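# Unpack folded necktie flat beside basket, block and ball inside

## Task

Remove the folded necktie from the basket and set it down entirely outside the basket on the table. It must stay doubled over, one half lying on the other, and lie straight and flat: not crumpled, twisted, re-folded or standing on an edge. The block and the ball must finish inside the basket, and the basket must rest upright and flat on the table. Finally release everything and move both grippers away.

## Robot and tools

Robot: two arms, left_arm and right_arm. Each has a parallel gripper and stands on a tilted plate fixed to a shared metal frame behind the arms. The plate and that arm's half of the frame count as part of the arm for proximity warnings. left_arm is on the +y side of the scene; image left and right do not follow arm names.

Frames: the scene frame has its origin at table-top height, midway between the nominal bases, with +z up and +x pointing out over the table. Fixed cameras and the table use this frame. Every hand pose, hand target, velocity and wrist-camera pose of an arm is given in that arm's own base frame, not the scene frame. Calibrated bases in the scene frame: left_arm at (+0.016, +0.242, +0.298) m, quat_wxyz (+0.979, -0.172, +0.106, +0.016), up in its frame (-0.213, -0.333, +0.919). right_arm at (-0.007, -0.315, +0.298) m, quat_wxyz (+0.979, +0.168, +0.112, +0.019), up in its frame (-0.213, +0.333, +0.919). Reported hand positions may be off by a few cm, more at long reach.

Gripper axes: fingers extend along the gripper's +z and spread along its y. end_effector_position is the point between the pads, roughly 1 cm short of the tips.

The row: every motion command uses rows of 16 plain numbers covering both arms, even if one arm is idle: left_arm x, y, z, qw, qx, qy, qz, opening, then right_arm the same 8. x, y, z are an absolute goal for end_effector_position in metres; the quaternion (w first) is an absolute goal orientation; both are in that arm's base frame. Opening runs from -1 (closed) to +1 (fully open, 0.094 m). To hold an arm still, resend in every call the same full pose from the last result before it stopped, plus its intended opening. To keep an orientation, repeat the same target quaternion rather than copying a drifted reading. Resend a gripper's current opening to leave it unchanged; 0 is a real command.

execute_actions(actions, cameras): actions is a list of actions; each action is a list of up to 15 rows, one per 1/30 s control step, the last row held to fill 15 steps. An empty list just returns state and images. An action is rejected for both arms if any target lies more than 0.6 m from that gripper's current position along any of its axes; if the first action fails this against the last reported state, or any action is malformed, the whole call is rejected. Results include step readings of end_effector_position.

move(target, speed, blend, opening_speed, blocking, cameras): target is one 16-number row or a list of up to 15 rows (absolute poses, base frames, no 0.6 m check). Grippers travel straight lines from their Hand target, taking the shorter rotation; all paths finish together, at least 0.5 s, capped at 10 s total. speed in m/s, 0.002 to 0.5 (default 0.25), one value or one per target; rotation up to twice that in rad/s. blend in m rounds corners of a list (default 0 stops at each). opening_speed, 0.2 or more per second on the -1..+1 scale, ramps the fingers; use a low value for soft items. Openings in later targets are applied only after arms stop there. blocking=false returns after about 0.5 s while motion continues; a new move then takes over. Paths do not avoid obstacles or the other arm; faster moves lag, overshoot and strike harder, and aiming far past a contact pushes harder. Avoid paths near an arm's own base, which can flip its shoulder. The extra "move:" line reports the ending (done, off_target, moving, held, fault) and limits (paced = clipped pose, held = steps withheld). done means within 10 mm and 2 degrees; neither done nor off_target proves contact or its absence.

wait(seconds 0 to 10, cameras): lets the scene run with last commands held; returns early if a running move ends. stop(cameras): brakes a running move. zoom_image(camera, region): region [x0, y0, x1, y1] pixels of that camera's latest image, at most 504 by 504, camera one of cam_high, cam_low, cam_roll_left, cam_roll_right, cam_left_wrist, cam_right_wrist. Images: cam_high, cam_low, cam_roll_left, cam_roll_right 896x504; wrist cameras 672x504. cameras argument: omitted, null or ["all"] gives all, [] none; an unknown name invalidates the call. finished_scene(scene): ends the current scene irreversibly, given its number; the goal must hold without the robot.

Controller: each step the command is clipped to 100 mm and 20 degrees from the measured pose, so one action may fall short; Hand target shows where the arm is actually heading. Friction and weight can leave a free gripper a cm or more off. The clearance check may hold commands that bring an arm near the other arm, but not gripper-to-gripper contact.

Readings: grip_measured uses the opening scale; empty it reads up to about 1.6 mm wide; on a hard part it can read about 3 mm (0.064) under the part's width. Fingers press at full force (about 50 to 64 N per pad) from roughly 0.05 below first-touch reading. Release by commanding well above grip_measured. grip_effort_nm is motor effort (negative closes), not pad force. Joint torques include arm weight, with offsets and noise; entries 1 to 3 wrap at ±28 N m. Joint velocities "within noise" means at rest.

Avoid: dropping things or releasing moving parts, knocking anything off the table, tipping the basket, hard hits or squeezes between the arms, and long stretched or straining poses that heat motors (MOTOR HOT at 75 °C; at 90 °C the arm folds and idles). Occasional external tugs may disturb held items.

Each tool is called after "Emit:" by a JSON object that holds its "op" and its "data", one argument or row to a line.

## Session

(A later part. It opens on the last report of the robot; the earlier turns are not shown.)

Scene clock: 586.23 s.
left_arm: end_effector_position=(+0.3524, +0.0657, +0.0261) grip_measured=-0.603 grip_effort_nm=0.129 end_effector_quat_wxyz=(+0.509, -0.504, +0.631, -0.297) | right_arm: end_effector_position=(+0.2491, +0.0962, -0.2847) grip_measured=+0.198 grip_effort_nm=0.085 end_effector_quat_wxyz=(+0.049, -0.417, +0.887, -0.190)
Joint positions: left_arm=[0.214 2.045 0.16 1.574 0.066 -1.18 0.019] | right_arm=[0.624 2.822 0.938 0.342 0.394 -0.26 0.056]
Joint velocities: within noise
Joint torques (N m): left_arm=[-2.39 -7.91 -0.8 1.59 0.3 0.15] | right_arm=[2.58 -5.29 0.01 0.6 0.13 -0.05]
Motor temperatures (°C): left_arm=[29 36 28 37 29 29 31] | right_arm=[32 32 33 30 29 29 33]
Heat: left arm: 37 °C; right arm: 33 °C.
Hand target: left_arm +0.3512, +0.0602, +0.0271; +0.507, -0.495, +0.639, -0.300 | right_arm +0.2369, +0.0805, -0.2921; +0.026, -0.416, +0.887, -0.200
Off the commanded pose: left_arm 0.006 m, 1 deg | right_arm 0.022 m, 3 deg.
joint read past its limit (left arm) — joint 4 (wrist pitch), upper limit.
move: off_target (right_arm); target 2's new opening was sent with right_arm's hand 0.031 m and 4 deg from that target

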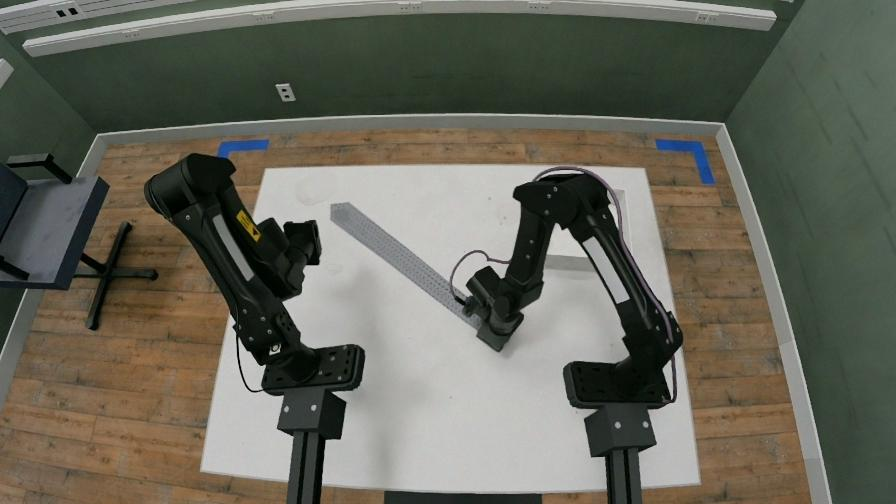

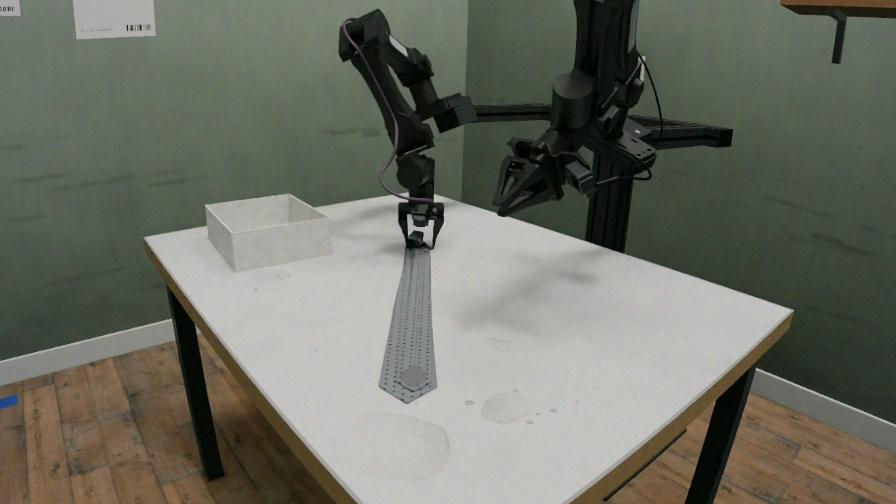

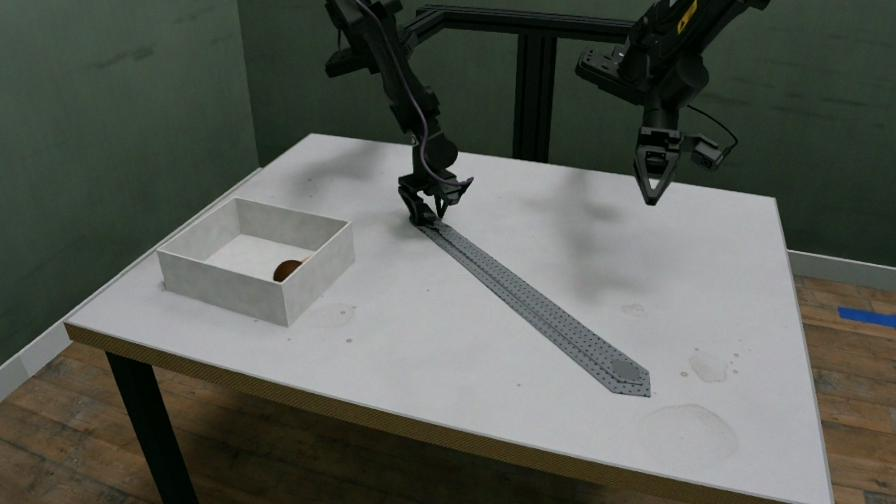

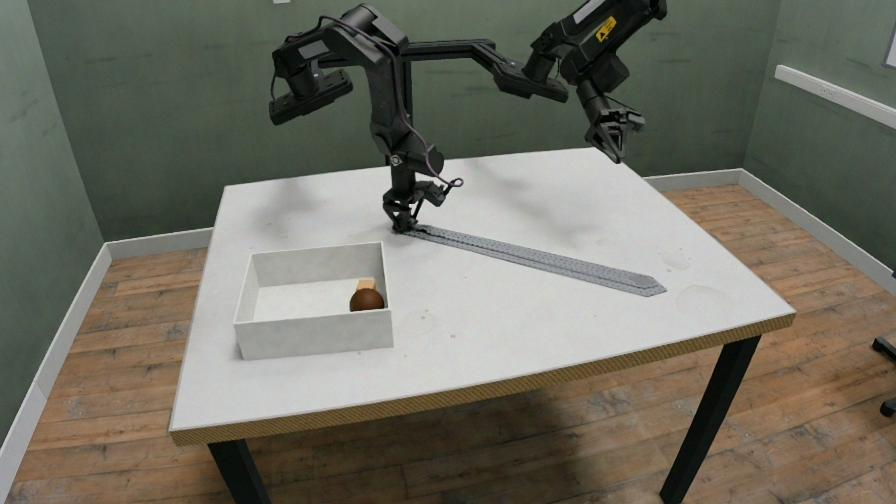

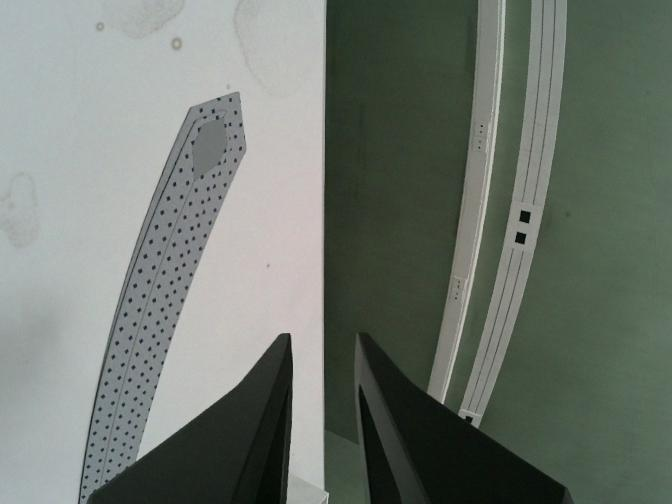

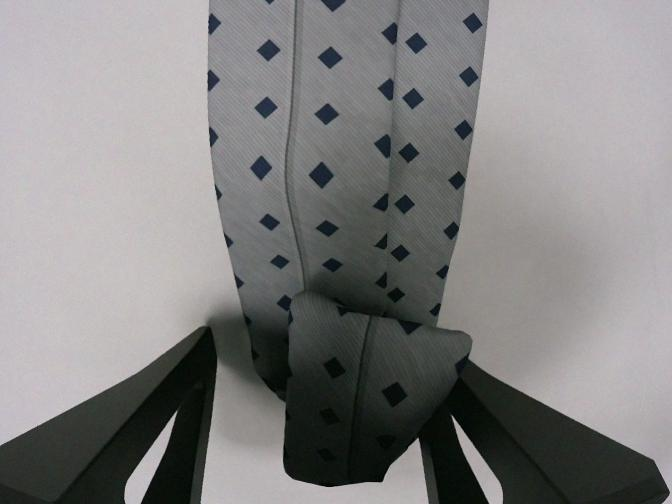

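Emit:
{"op": "move", "data": {
  "target": [
    [0.3513,0.0601,0.0273,0.513,-0.501,0.647,-0.304,-0.6,0.2491,0.0962,-0.2847,0.0262,-0.4160,0.8865,-0.2002,0.6],
    [0.3513,0.0601,0.0273,0.513,-0.501,0.647,-0.304,-0.6,0.206,0.163,-0.101,0.0262,-0.4160,0.8865,-0.2002,0.6]
  ],
  "speed": 0.1
}}

Emit:
{"op": "zoom_image", "data": {
  "camera": "cam_low",
  "region": [350, 180, 490, 270]
}}

Emit:
{"op": "zoom_image", "data": {
  "camera": "cam_roll_right",
  "region": [360, 180, 500, 270]
}}

Emit:
{"op": "zoom_image", "data": {
  "camera": "cam_roll_left",
  "region": [360, 160, 500, 270]
}}

Scene clock: 598.27 s.
left_arm: end_effector_position=(+0.3524, +0.0656, +0.0261) grip_measured=-0.603 grip_effort_nm=0.120 end_effector_quat_wxyz=(+0.509, -0.503, +0.632, -0.297) | right_arm: end_effector_position=(+0.2058, +0.1537, -0.1064) grip_measured=+0.598 grip_effort_nm=0.081 end_effector_quat_wxyz=(+0.022, -0.414, +0.886, -0.208)
Joint positions: left_arm=[0.214 2.045 0.16 1.574 0.067 -1.18 0.019] | right_arm=[0.905 2.122 0.838 -0.445 0.392 0.063 0.075]
Joint velocities: within noise
Joint torques (N m): left_arm=[-2.3 -7.9 -0.81 1.59 0.29 0.13] | right_arm=[4.21 -8.18 6.43 0.31 -0.12 0.1]
Motor temperatures (°C): left_arm=[29 35 28 37 30 29 31] | right_arm=[33 33 33 30 29 29 32]
Heat: left arm: 37 °C; right arm: 33 °C.
Hand target: left_arm +0.3512, +0.0602, +0.0271; +0.507, -0.495, +0.639, -0.300 | right_arm +0.2060, +0.1629, -0.1011; +0.026, -0.416, +0.887, -0.200
Off the commanded pose: left_arm 0.006 m, 1 deg | right_arm 0.011 m, 1 deg.
joint read past its limit (left arm) — joint 4 (wrist pitch), upper limit.
move: off_target (right_arm)

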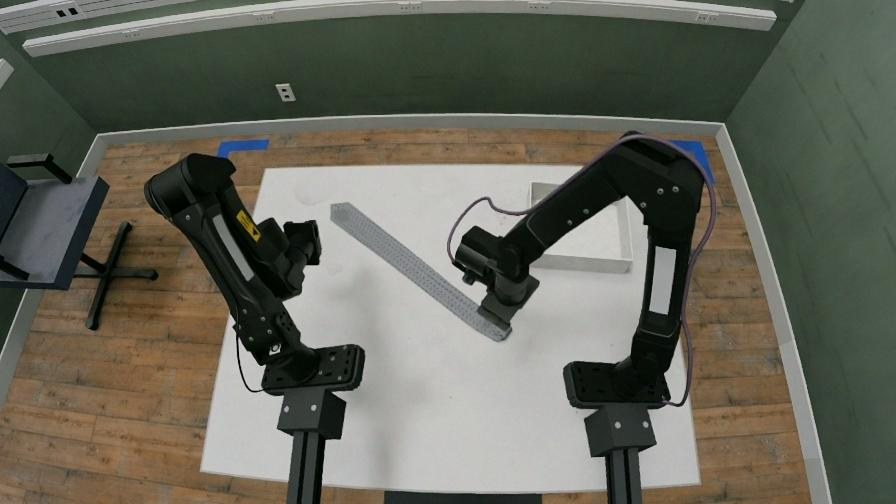

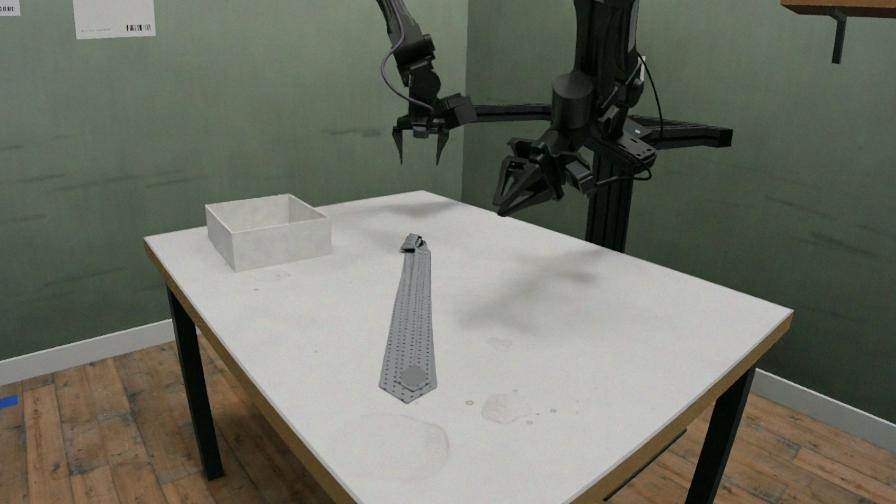

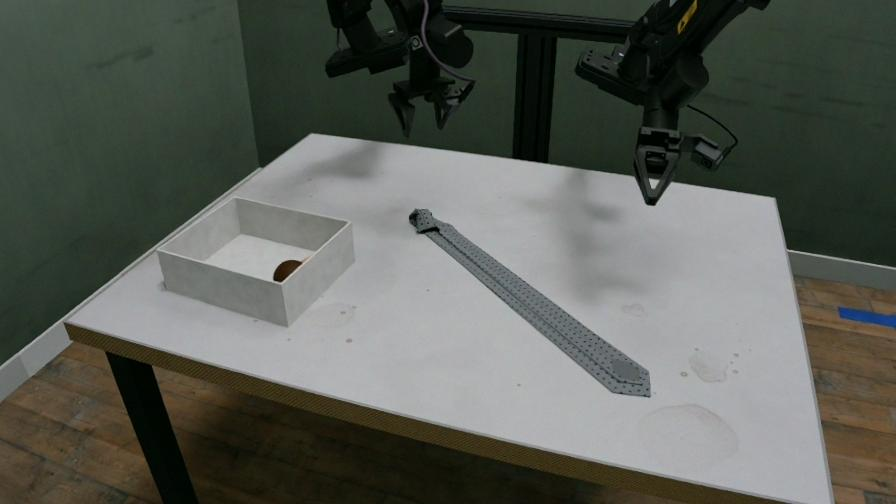

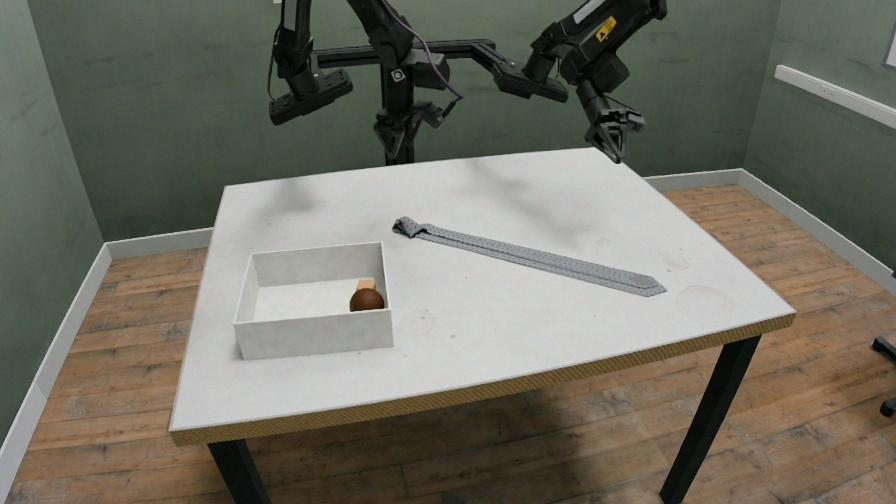

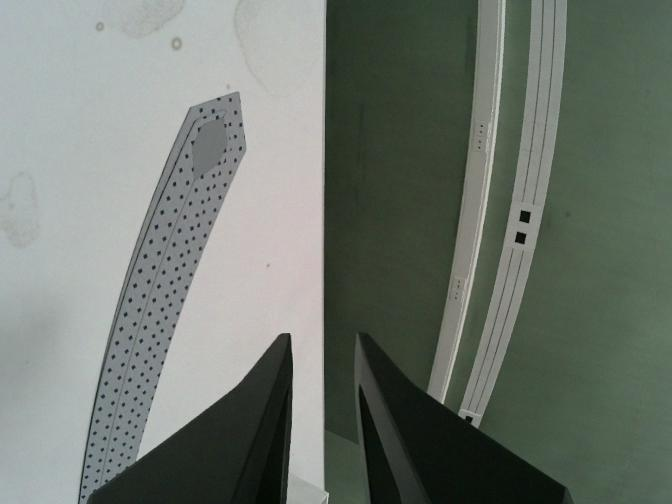

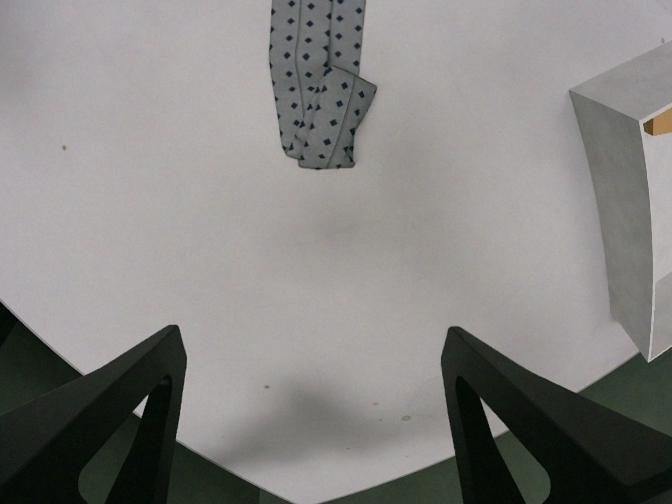

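Scaled by 3.600.

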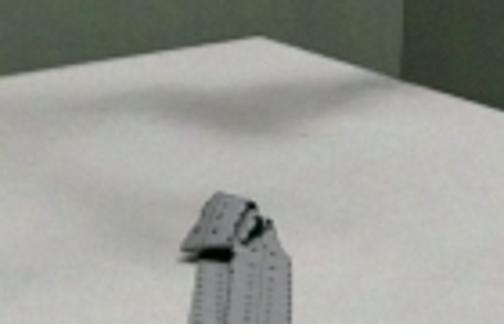

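Scaled by 3.600.

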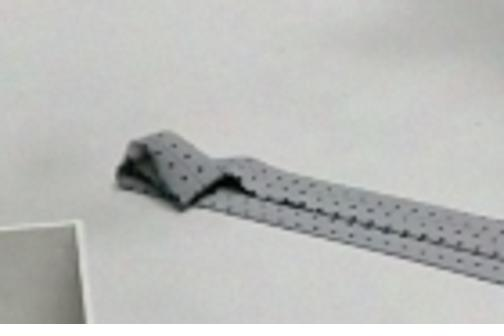

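Scaled by 3.600.

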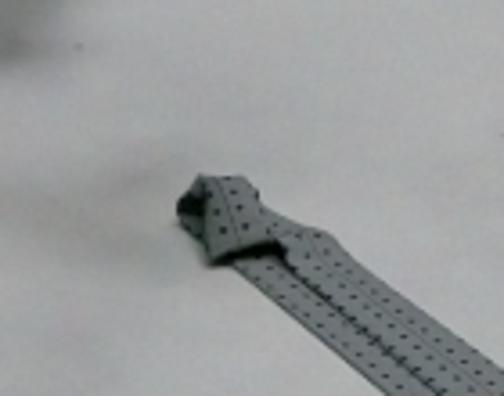

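Emit:
{"op": "zoom_image", "data": {
  "camera": "cam_right_wrist",
  "region": [230, 0, 430, 190]
}}

Emit:
{"op": "zoom_image", "data": {
  "camera": "cam_low",
  "region": [385, 220, 445, 270]
}}

Emit:
{"op": "zoom_image", "data": {
  "camera": "cam_roll_right",
  "region": [380, 205, 440, 250]
}}

Emit:
{"op": "zoom_image", "data": {
  "camera": "cam_roll_left",
  "region": [395, 195, 455, 245]
}}

Scaled by 2.520 from the camera's 672x504 image, which has a finer 960x720 frame.

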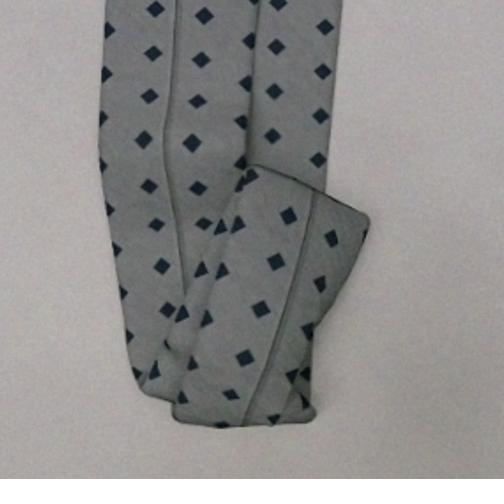

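Scaled by 8.400.

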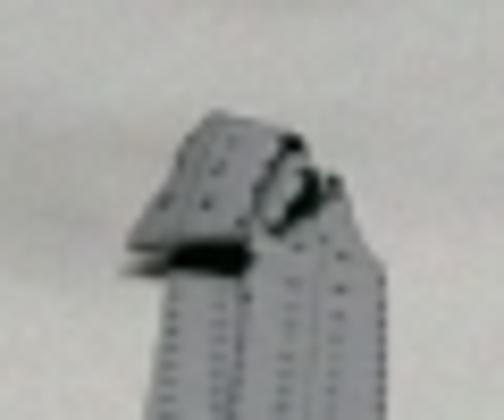

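Scaled by 8.400.

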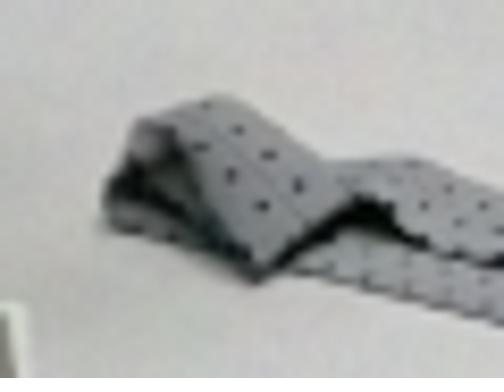

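Scaled by 8.400.

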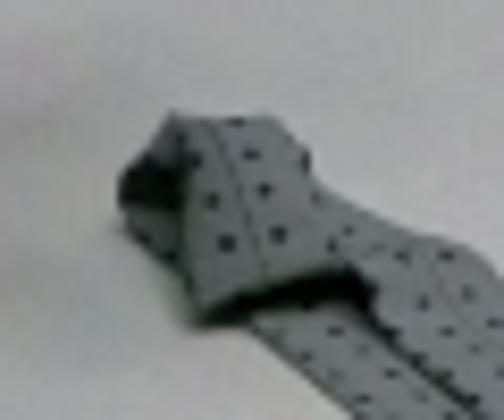

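Emit:
{"op": "move", "data": {
  "target": [0.3513,0.0601,0.0273,0.513,-0.501,0.647,-0.304,-0.6,0.2668,0.1358,-0.2193,0.0478,-0.3170,0.9268,-0.1962,0.5],
  "speed": 0.15,
  "cameras": ["cam_high","cam_roll_right","cam_roll_left","cam_right_wrist","cam_low"]
}}

Emit:
{"op": "zoom_image", "data": {
  "camera": "cam_low",
  "region": [370, 180, 460, 270]
}}

Emit:
{"op": "zoom_image", "data": {
  "camera": "cam_roll_right",
  "region": [370, 160, 470, 260]
}}

Scene clock: 681.37 s.
left_arm: end_effector_position=(+0.3524, +0.0656, +0.0261) grip_measured=-0.603 grip_effort_nm=0.129 end_effector_quat_wxyz=(+0.509, -0.503, +0.632, -0.297) | right_arm: end_effector_position=(+0.2635, +0.1377, -0.2133) grip_measured=+0.502 grip_effort_nm=-0.125 end_effector_quat_wxyz=(+0.044, -0.317, +0.928, -0.192)
Joint positions: left_arm=[0.214 2.045 0.16 1.574 0.067 -1.18 0.019] | right_arm=[0.709 2.554 1.004 -0.084 0.392 0.063 0.071]
Joint velocities: within noise
Joint torques (N m): left_arm=[-2.33 -7.86 -0.83 1.61 0.29 0.13] | right_arm=[3.44 -6.69 3.77 0.69 0.11 -0.06]
Motor temperatures (°C): left_arm=[29 35 28 37 30 29 30] | right_arm=[33 35 34 30 29 29 31]
Heat: left arm: 37 °C; right arm: 35 °C.
Hand target: left_arm +0.3512, +0.0602, +0.0271; +0.507, -0.495, +0.639, -0.300 | right_arm +0.2666, +0.1357, -0.2191; +0.048, -0.317, +0.927, -0.196
Off the commanded pose: left_arm 0.006 m, 1 deg | right_arm 0.007 m, 1 deg.
joint read past its limit (left arm) — joint 4 (wrist pitch), upper limit.
move: done
Images, in order (width x height): cam_high 896x504, cam_low 896x504, cam_roll_left 896x504, cam_roll_right 896x504, cam_right_wrist 672x504.

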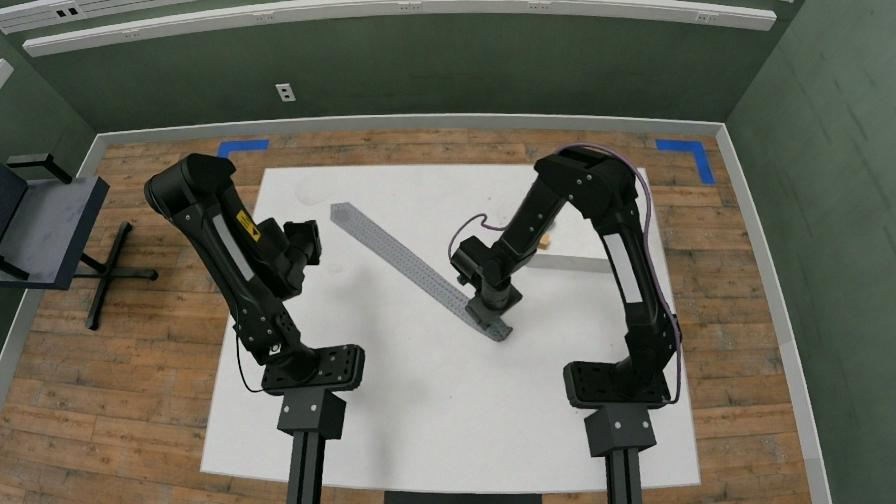

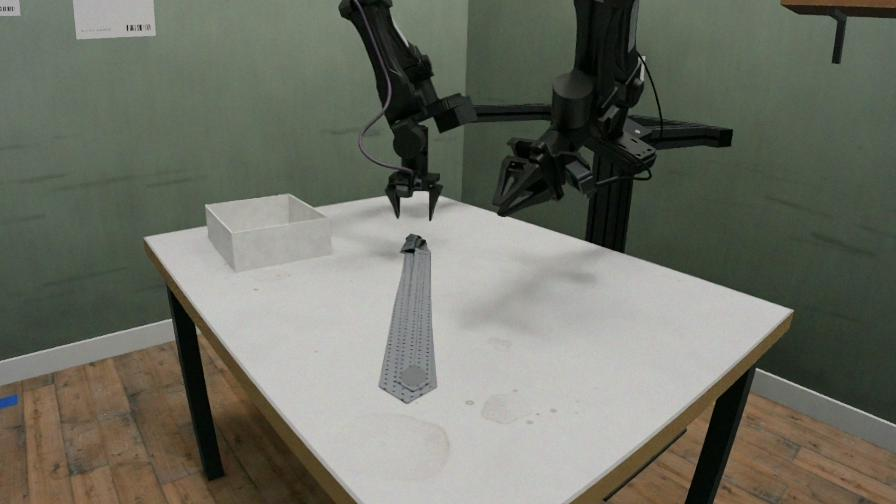

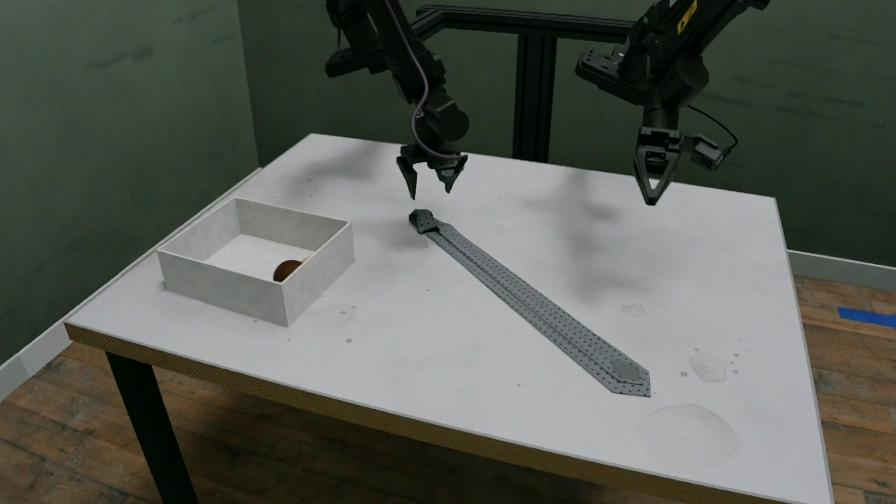

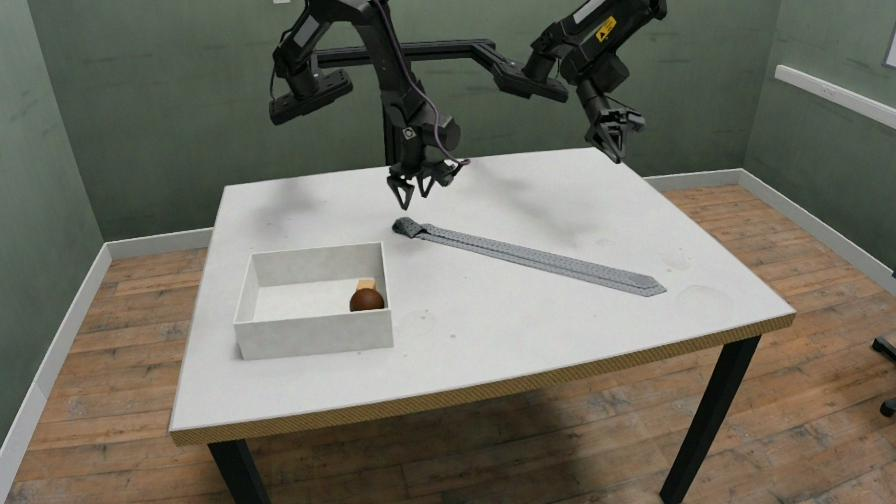

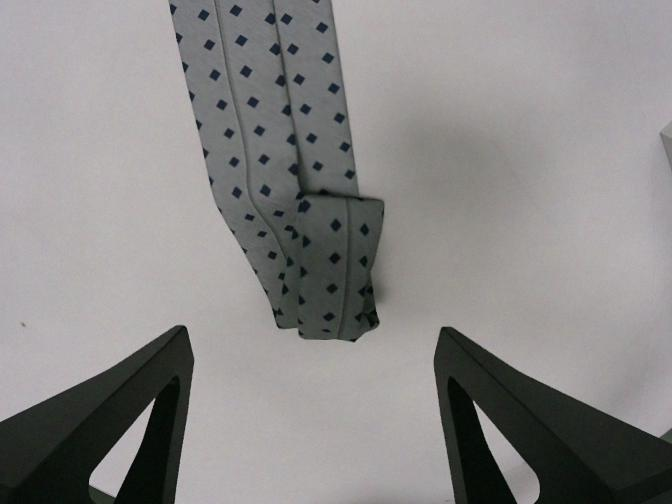

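Scaled by 5.600.

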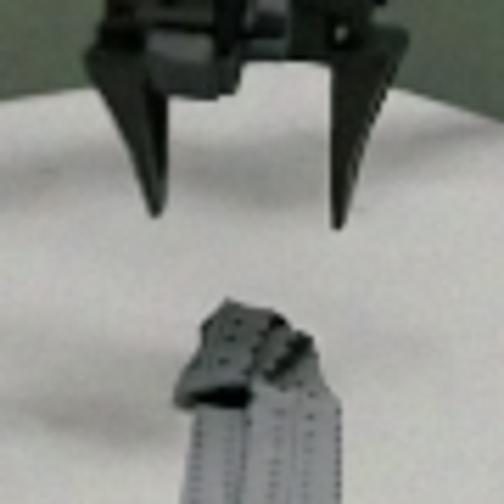

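Scaled by 5.040.

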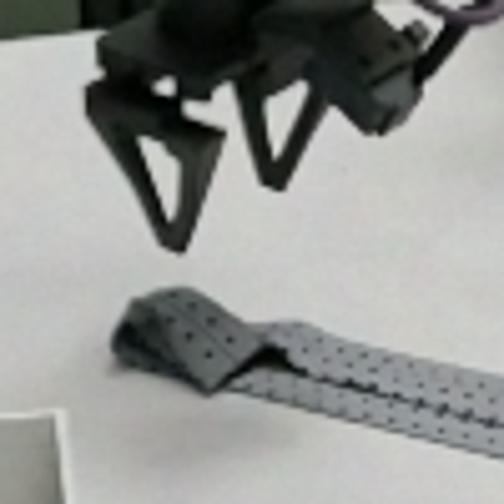

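Emit:
{"op": "move", "data": {
  "target": [0.3513,0.0601,0.0273,0.513,-0.501,0.647,-0.304,-0.6,0.2860,0.1096,-0.2718,0.0478,-0.3170,0.9268,-0.1962,0.4],
  "speed": 0.08,
  "cameras": ["cam_roll_right","cam_roll_left","cam_right_wrist","cam_low"]
}}

Emit:
{"op": "zoom_image", "data": {
  "camera": "cam_low",
  "region": [370, 180, 460, 270]
}}

Emit:
{"op": "zoom_image", "data": {
  "camera": "cam_roll_right",
  "region": [370, 160, 470, 260]
}}

Scene clock: 698.07 s.
left_arm: end_effector_position=(+0.3524, +0.0656, +0.0261) grip_measured=-0.603 grip_effort_nm=0.129 end_effector_quat_wxyz=(+0.509, -0.503, +0.632, -0.297) | right_arm: end_effector_position=(+0.2841, +0.1132, -0.2652) grip_measured=+0.402 grip_effort_nm=-0.134 end_effector_quat_wxyz=(+0.046, -0.317, +0.928, -0.191)
Joint positions: left_arm=[0.214 2.045 0.16 1.574 0.067 -1.18 0.019] | right_arm=[0.602 2.752 1.092 0.073 0.396 -0.053 0.066]
Joint velocities: within noise
Joint torques (N m): left_arm=[-2.36 -7.86 -0.8 1.6 0.29 0.14] | right_arm=[3.48 -6.8 2.84 0.68 0.12 -0.06]
Motor temperatures (°C): left_arm=[29 35 28 38 30 29 30] | right_arm=[33 34 33 30 29 29 31]
Heat: left arm: 38 °C; right arm: 34 °C.
Hand target: left_arm +0.3512, +0.0602, +0.0271; +0.507, -0.495, +0.639, -0.300 | right_arm +0.2858, +0.1096, -0.2715; +0.048, -0.317, +0.927, -0.196
Off the commanded pose: left_arm 0.006 m, 1 deg | right_arm 0.008 m, 1 deg.
joint read past its limit (left arm) — joint 4 (wrist pitch), upper limit.
move: done
Images, in order (width x height): cam_low 896x504, cam_roll_left 896x504, cam_roll_right 896x504, cam_right_wrist 672x504.

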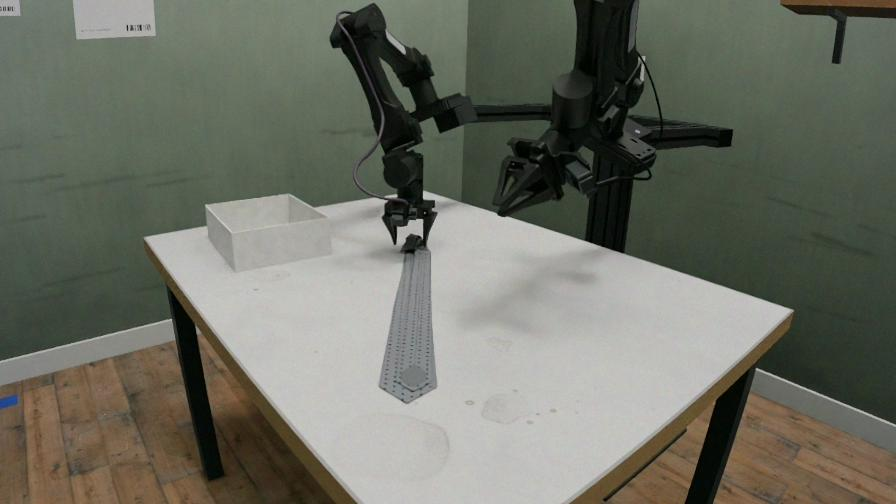

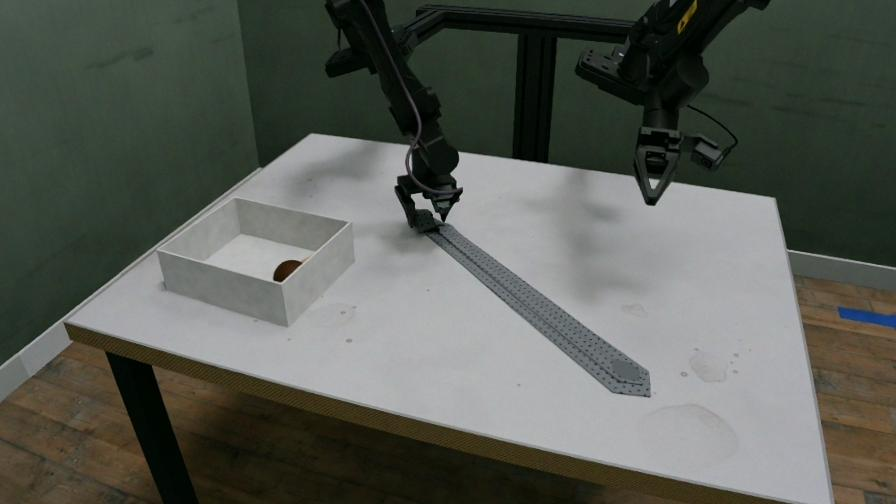

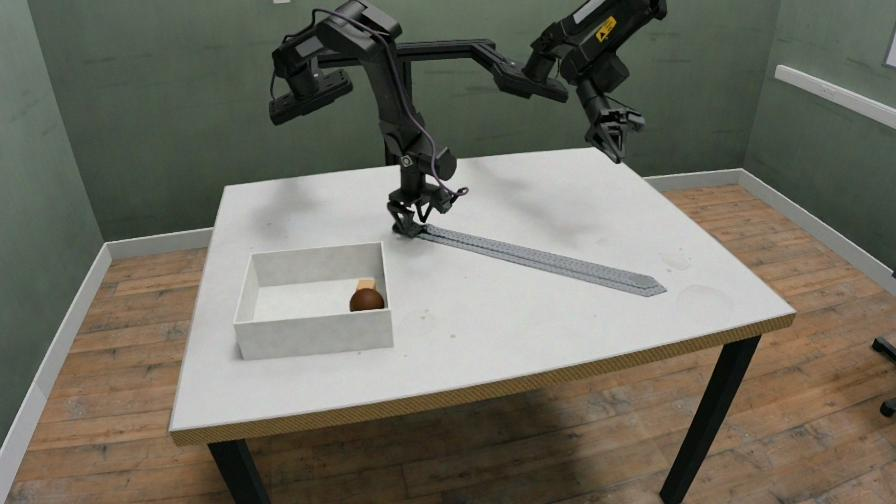

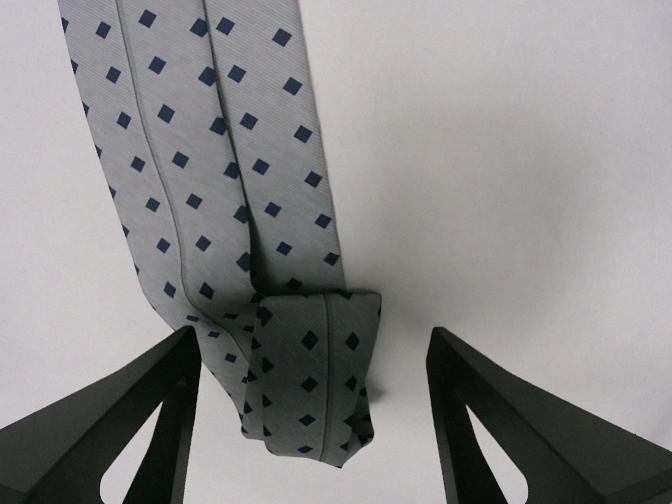

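Scaled by 5.600.

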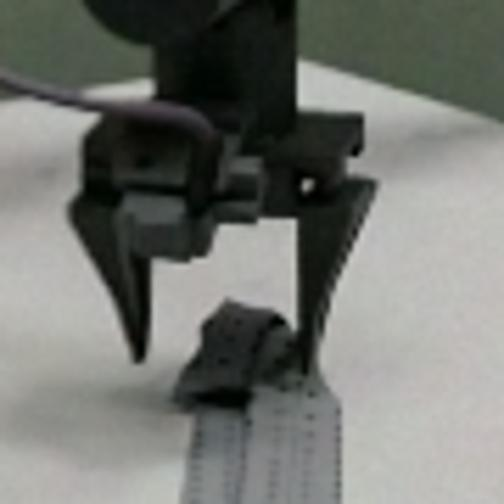

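Scaled by 5.040.

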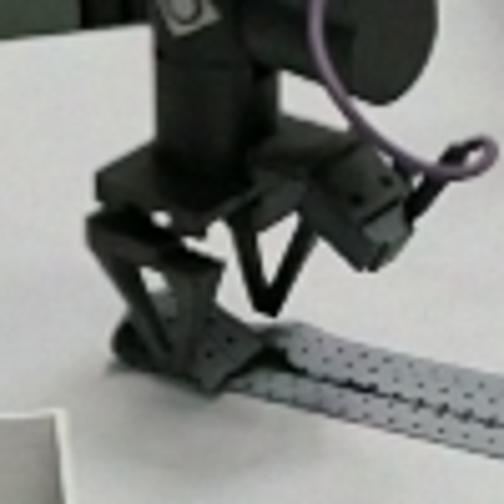

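Emit:
{"op": "move", "data": {
  "target": [
    [0.3513,0.0601,0.0273,0.513,-0.501,0.647,-0.304,-0.6,0.2871,0.1080,-0.2765,0.0478,-0.3170,0.9268,-0.1962,0.4],
    [0.3513,0.0601,0.0273,0.513,-0.501,0.647,-0.304,-0.6,0.2871,0.1080,-0.2765,0.0478,-0.3170,0.9268,-0.1962,-1]
  ],
  "speed": 0.08,
  "opening_speed": 0.7,
  "cameras": ["cam_roll_right","cam_roll_left","cam_right_wrist","cam_low"]
}}

Emit:
{"op": "zoom_image", "data": {
  "camera": "cam_low",
  "region": [370, 180, 460, 270]
}}

Emit:
{"op": "zoom_image", "data": {
  "camera": "cam_roll_right",
  "region": [370, 160, 470, 260]
}}

Scene clock: 708.20 s.
left_arm: end_effector_position=(+0.3524, +0.0656, +0.0261) grip_measured=-0.603 grip_effort_nm=0.125 end_effector_quat_wxyz=(+0.509, -0.503, +0.632, -0.297) | right_arm: end_effector_position=(+0.2872, +0.1124, -0.2688) grip_measured=-0.984 grip_effort_nm=-0.906 end_effector_quat_wxyz=(+0.049, -0.318, +0.927, -0.194)
Joint positions: left_arm=[0.214 2.045 0.16 1.574 0.067 -1.18 0.019] | right_arm=[0.598 2.769 1.104 0.085 0.403 -0.061 0.001]
Joint velocities: within noise
Joint torques (N m): left_arm=[-2.32 -7.88 -0.75 1.6 0.3 0.13] | right_arm=[3.34 -6.71 2.69 0.7 0.04 -0.06]
Motor temperatures (°C): left_arm=[29 35 28 38 30 29 30] | right_arm=[33 33 33 30 29 29 31]
Heat: left arm: 38 °C; right arm: 33 °C.
Hand target: left_arm +0.3512, +0.0602, +0.0271; +0.507, -0.495, +0.639, -0.300 | right_arm +0.2868, +0.1079, -0.2763; +0.048, -0.317, +0.927, -0.196
Off the commanded pose: left_arm 0.006 m, 1 deg | right_arm 0.009 m, 0 deg.
joint read past its limit (left arm) — joint 4 (wrist pitch), upper limit.
move: done
Images, in order (width x height): cam_low 896x504, cam_roll_left 896x504, cam_roll_right 896x504, cam_right_wrist 672x504.

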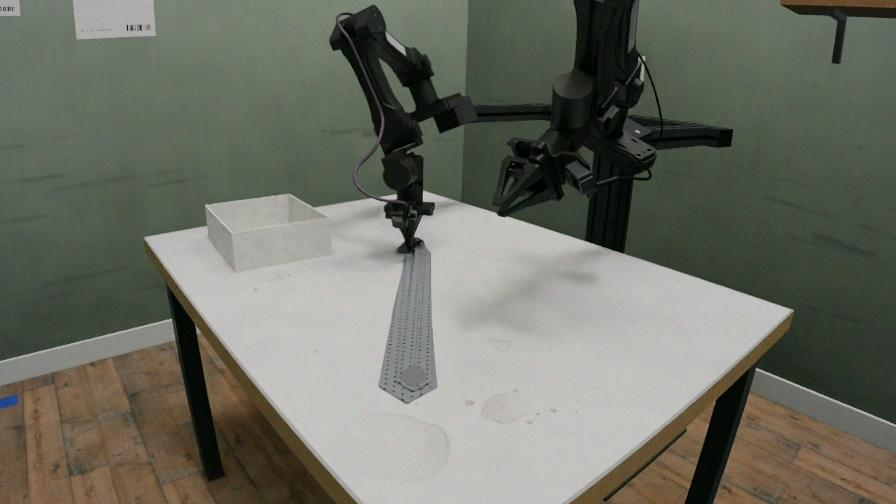

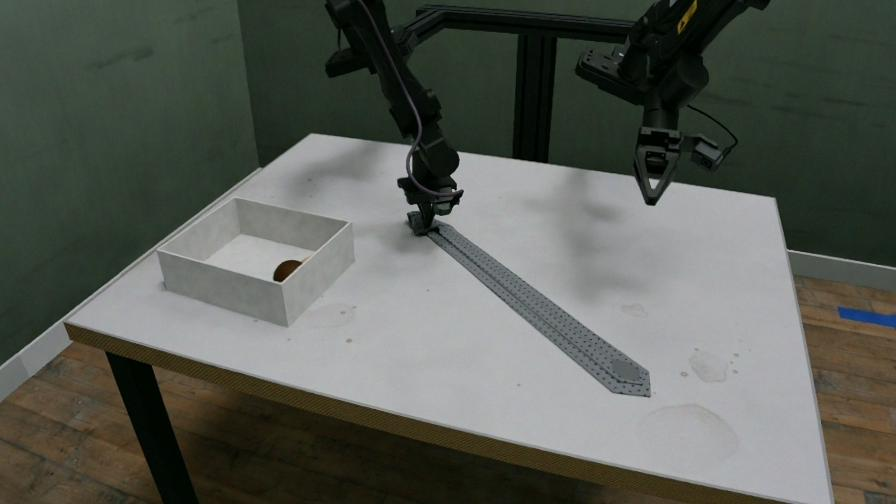

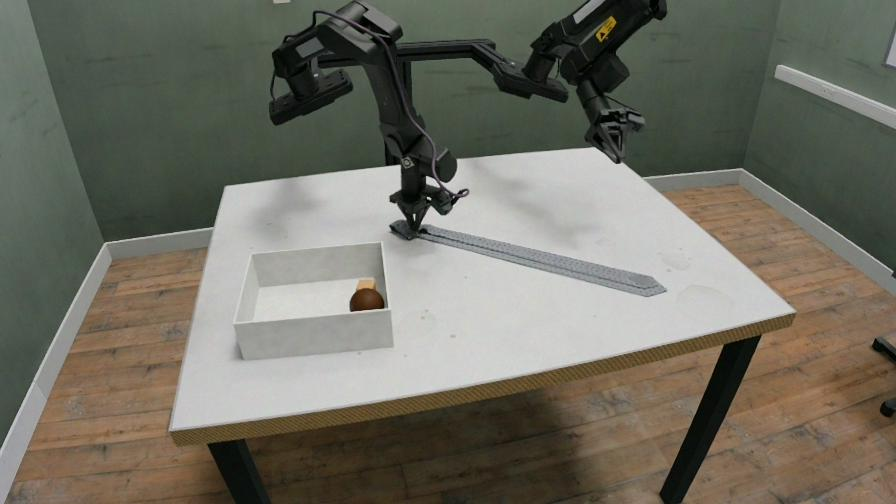

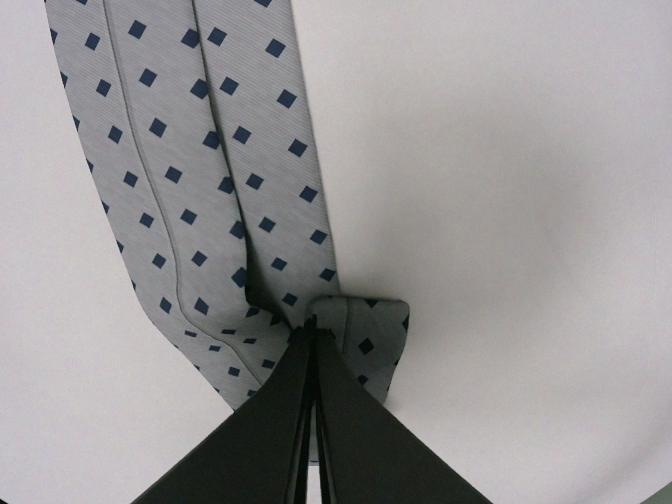

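Scaled by 5.600.

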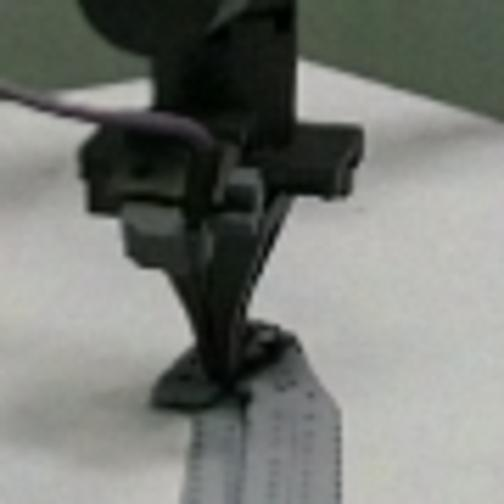

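Scaled by 5.040.

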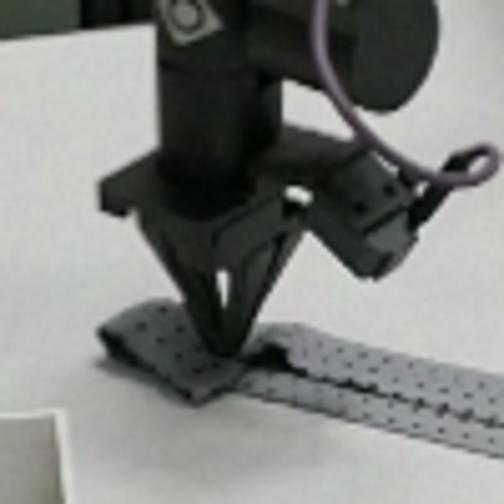

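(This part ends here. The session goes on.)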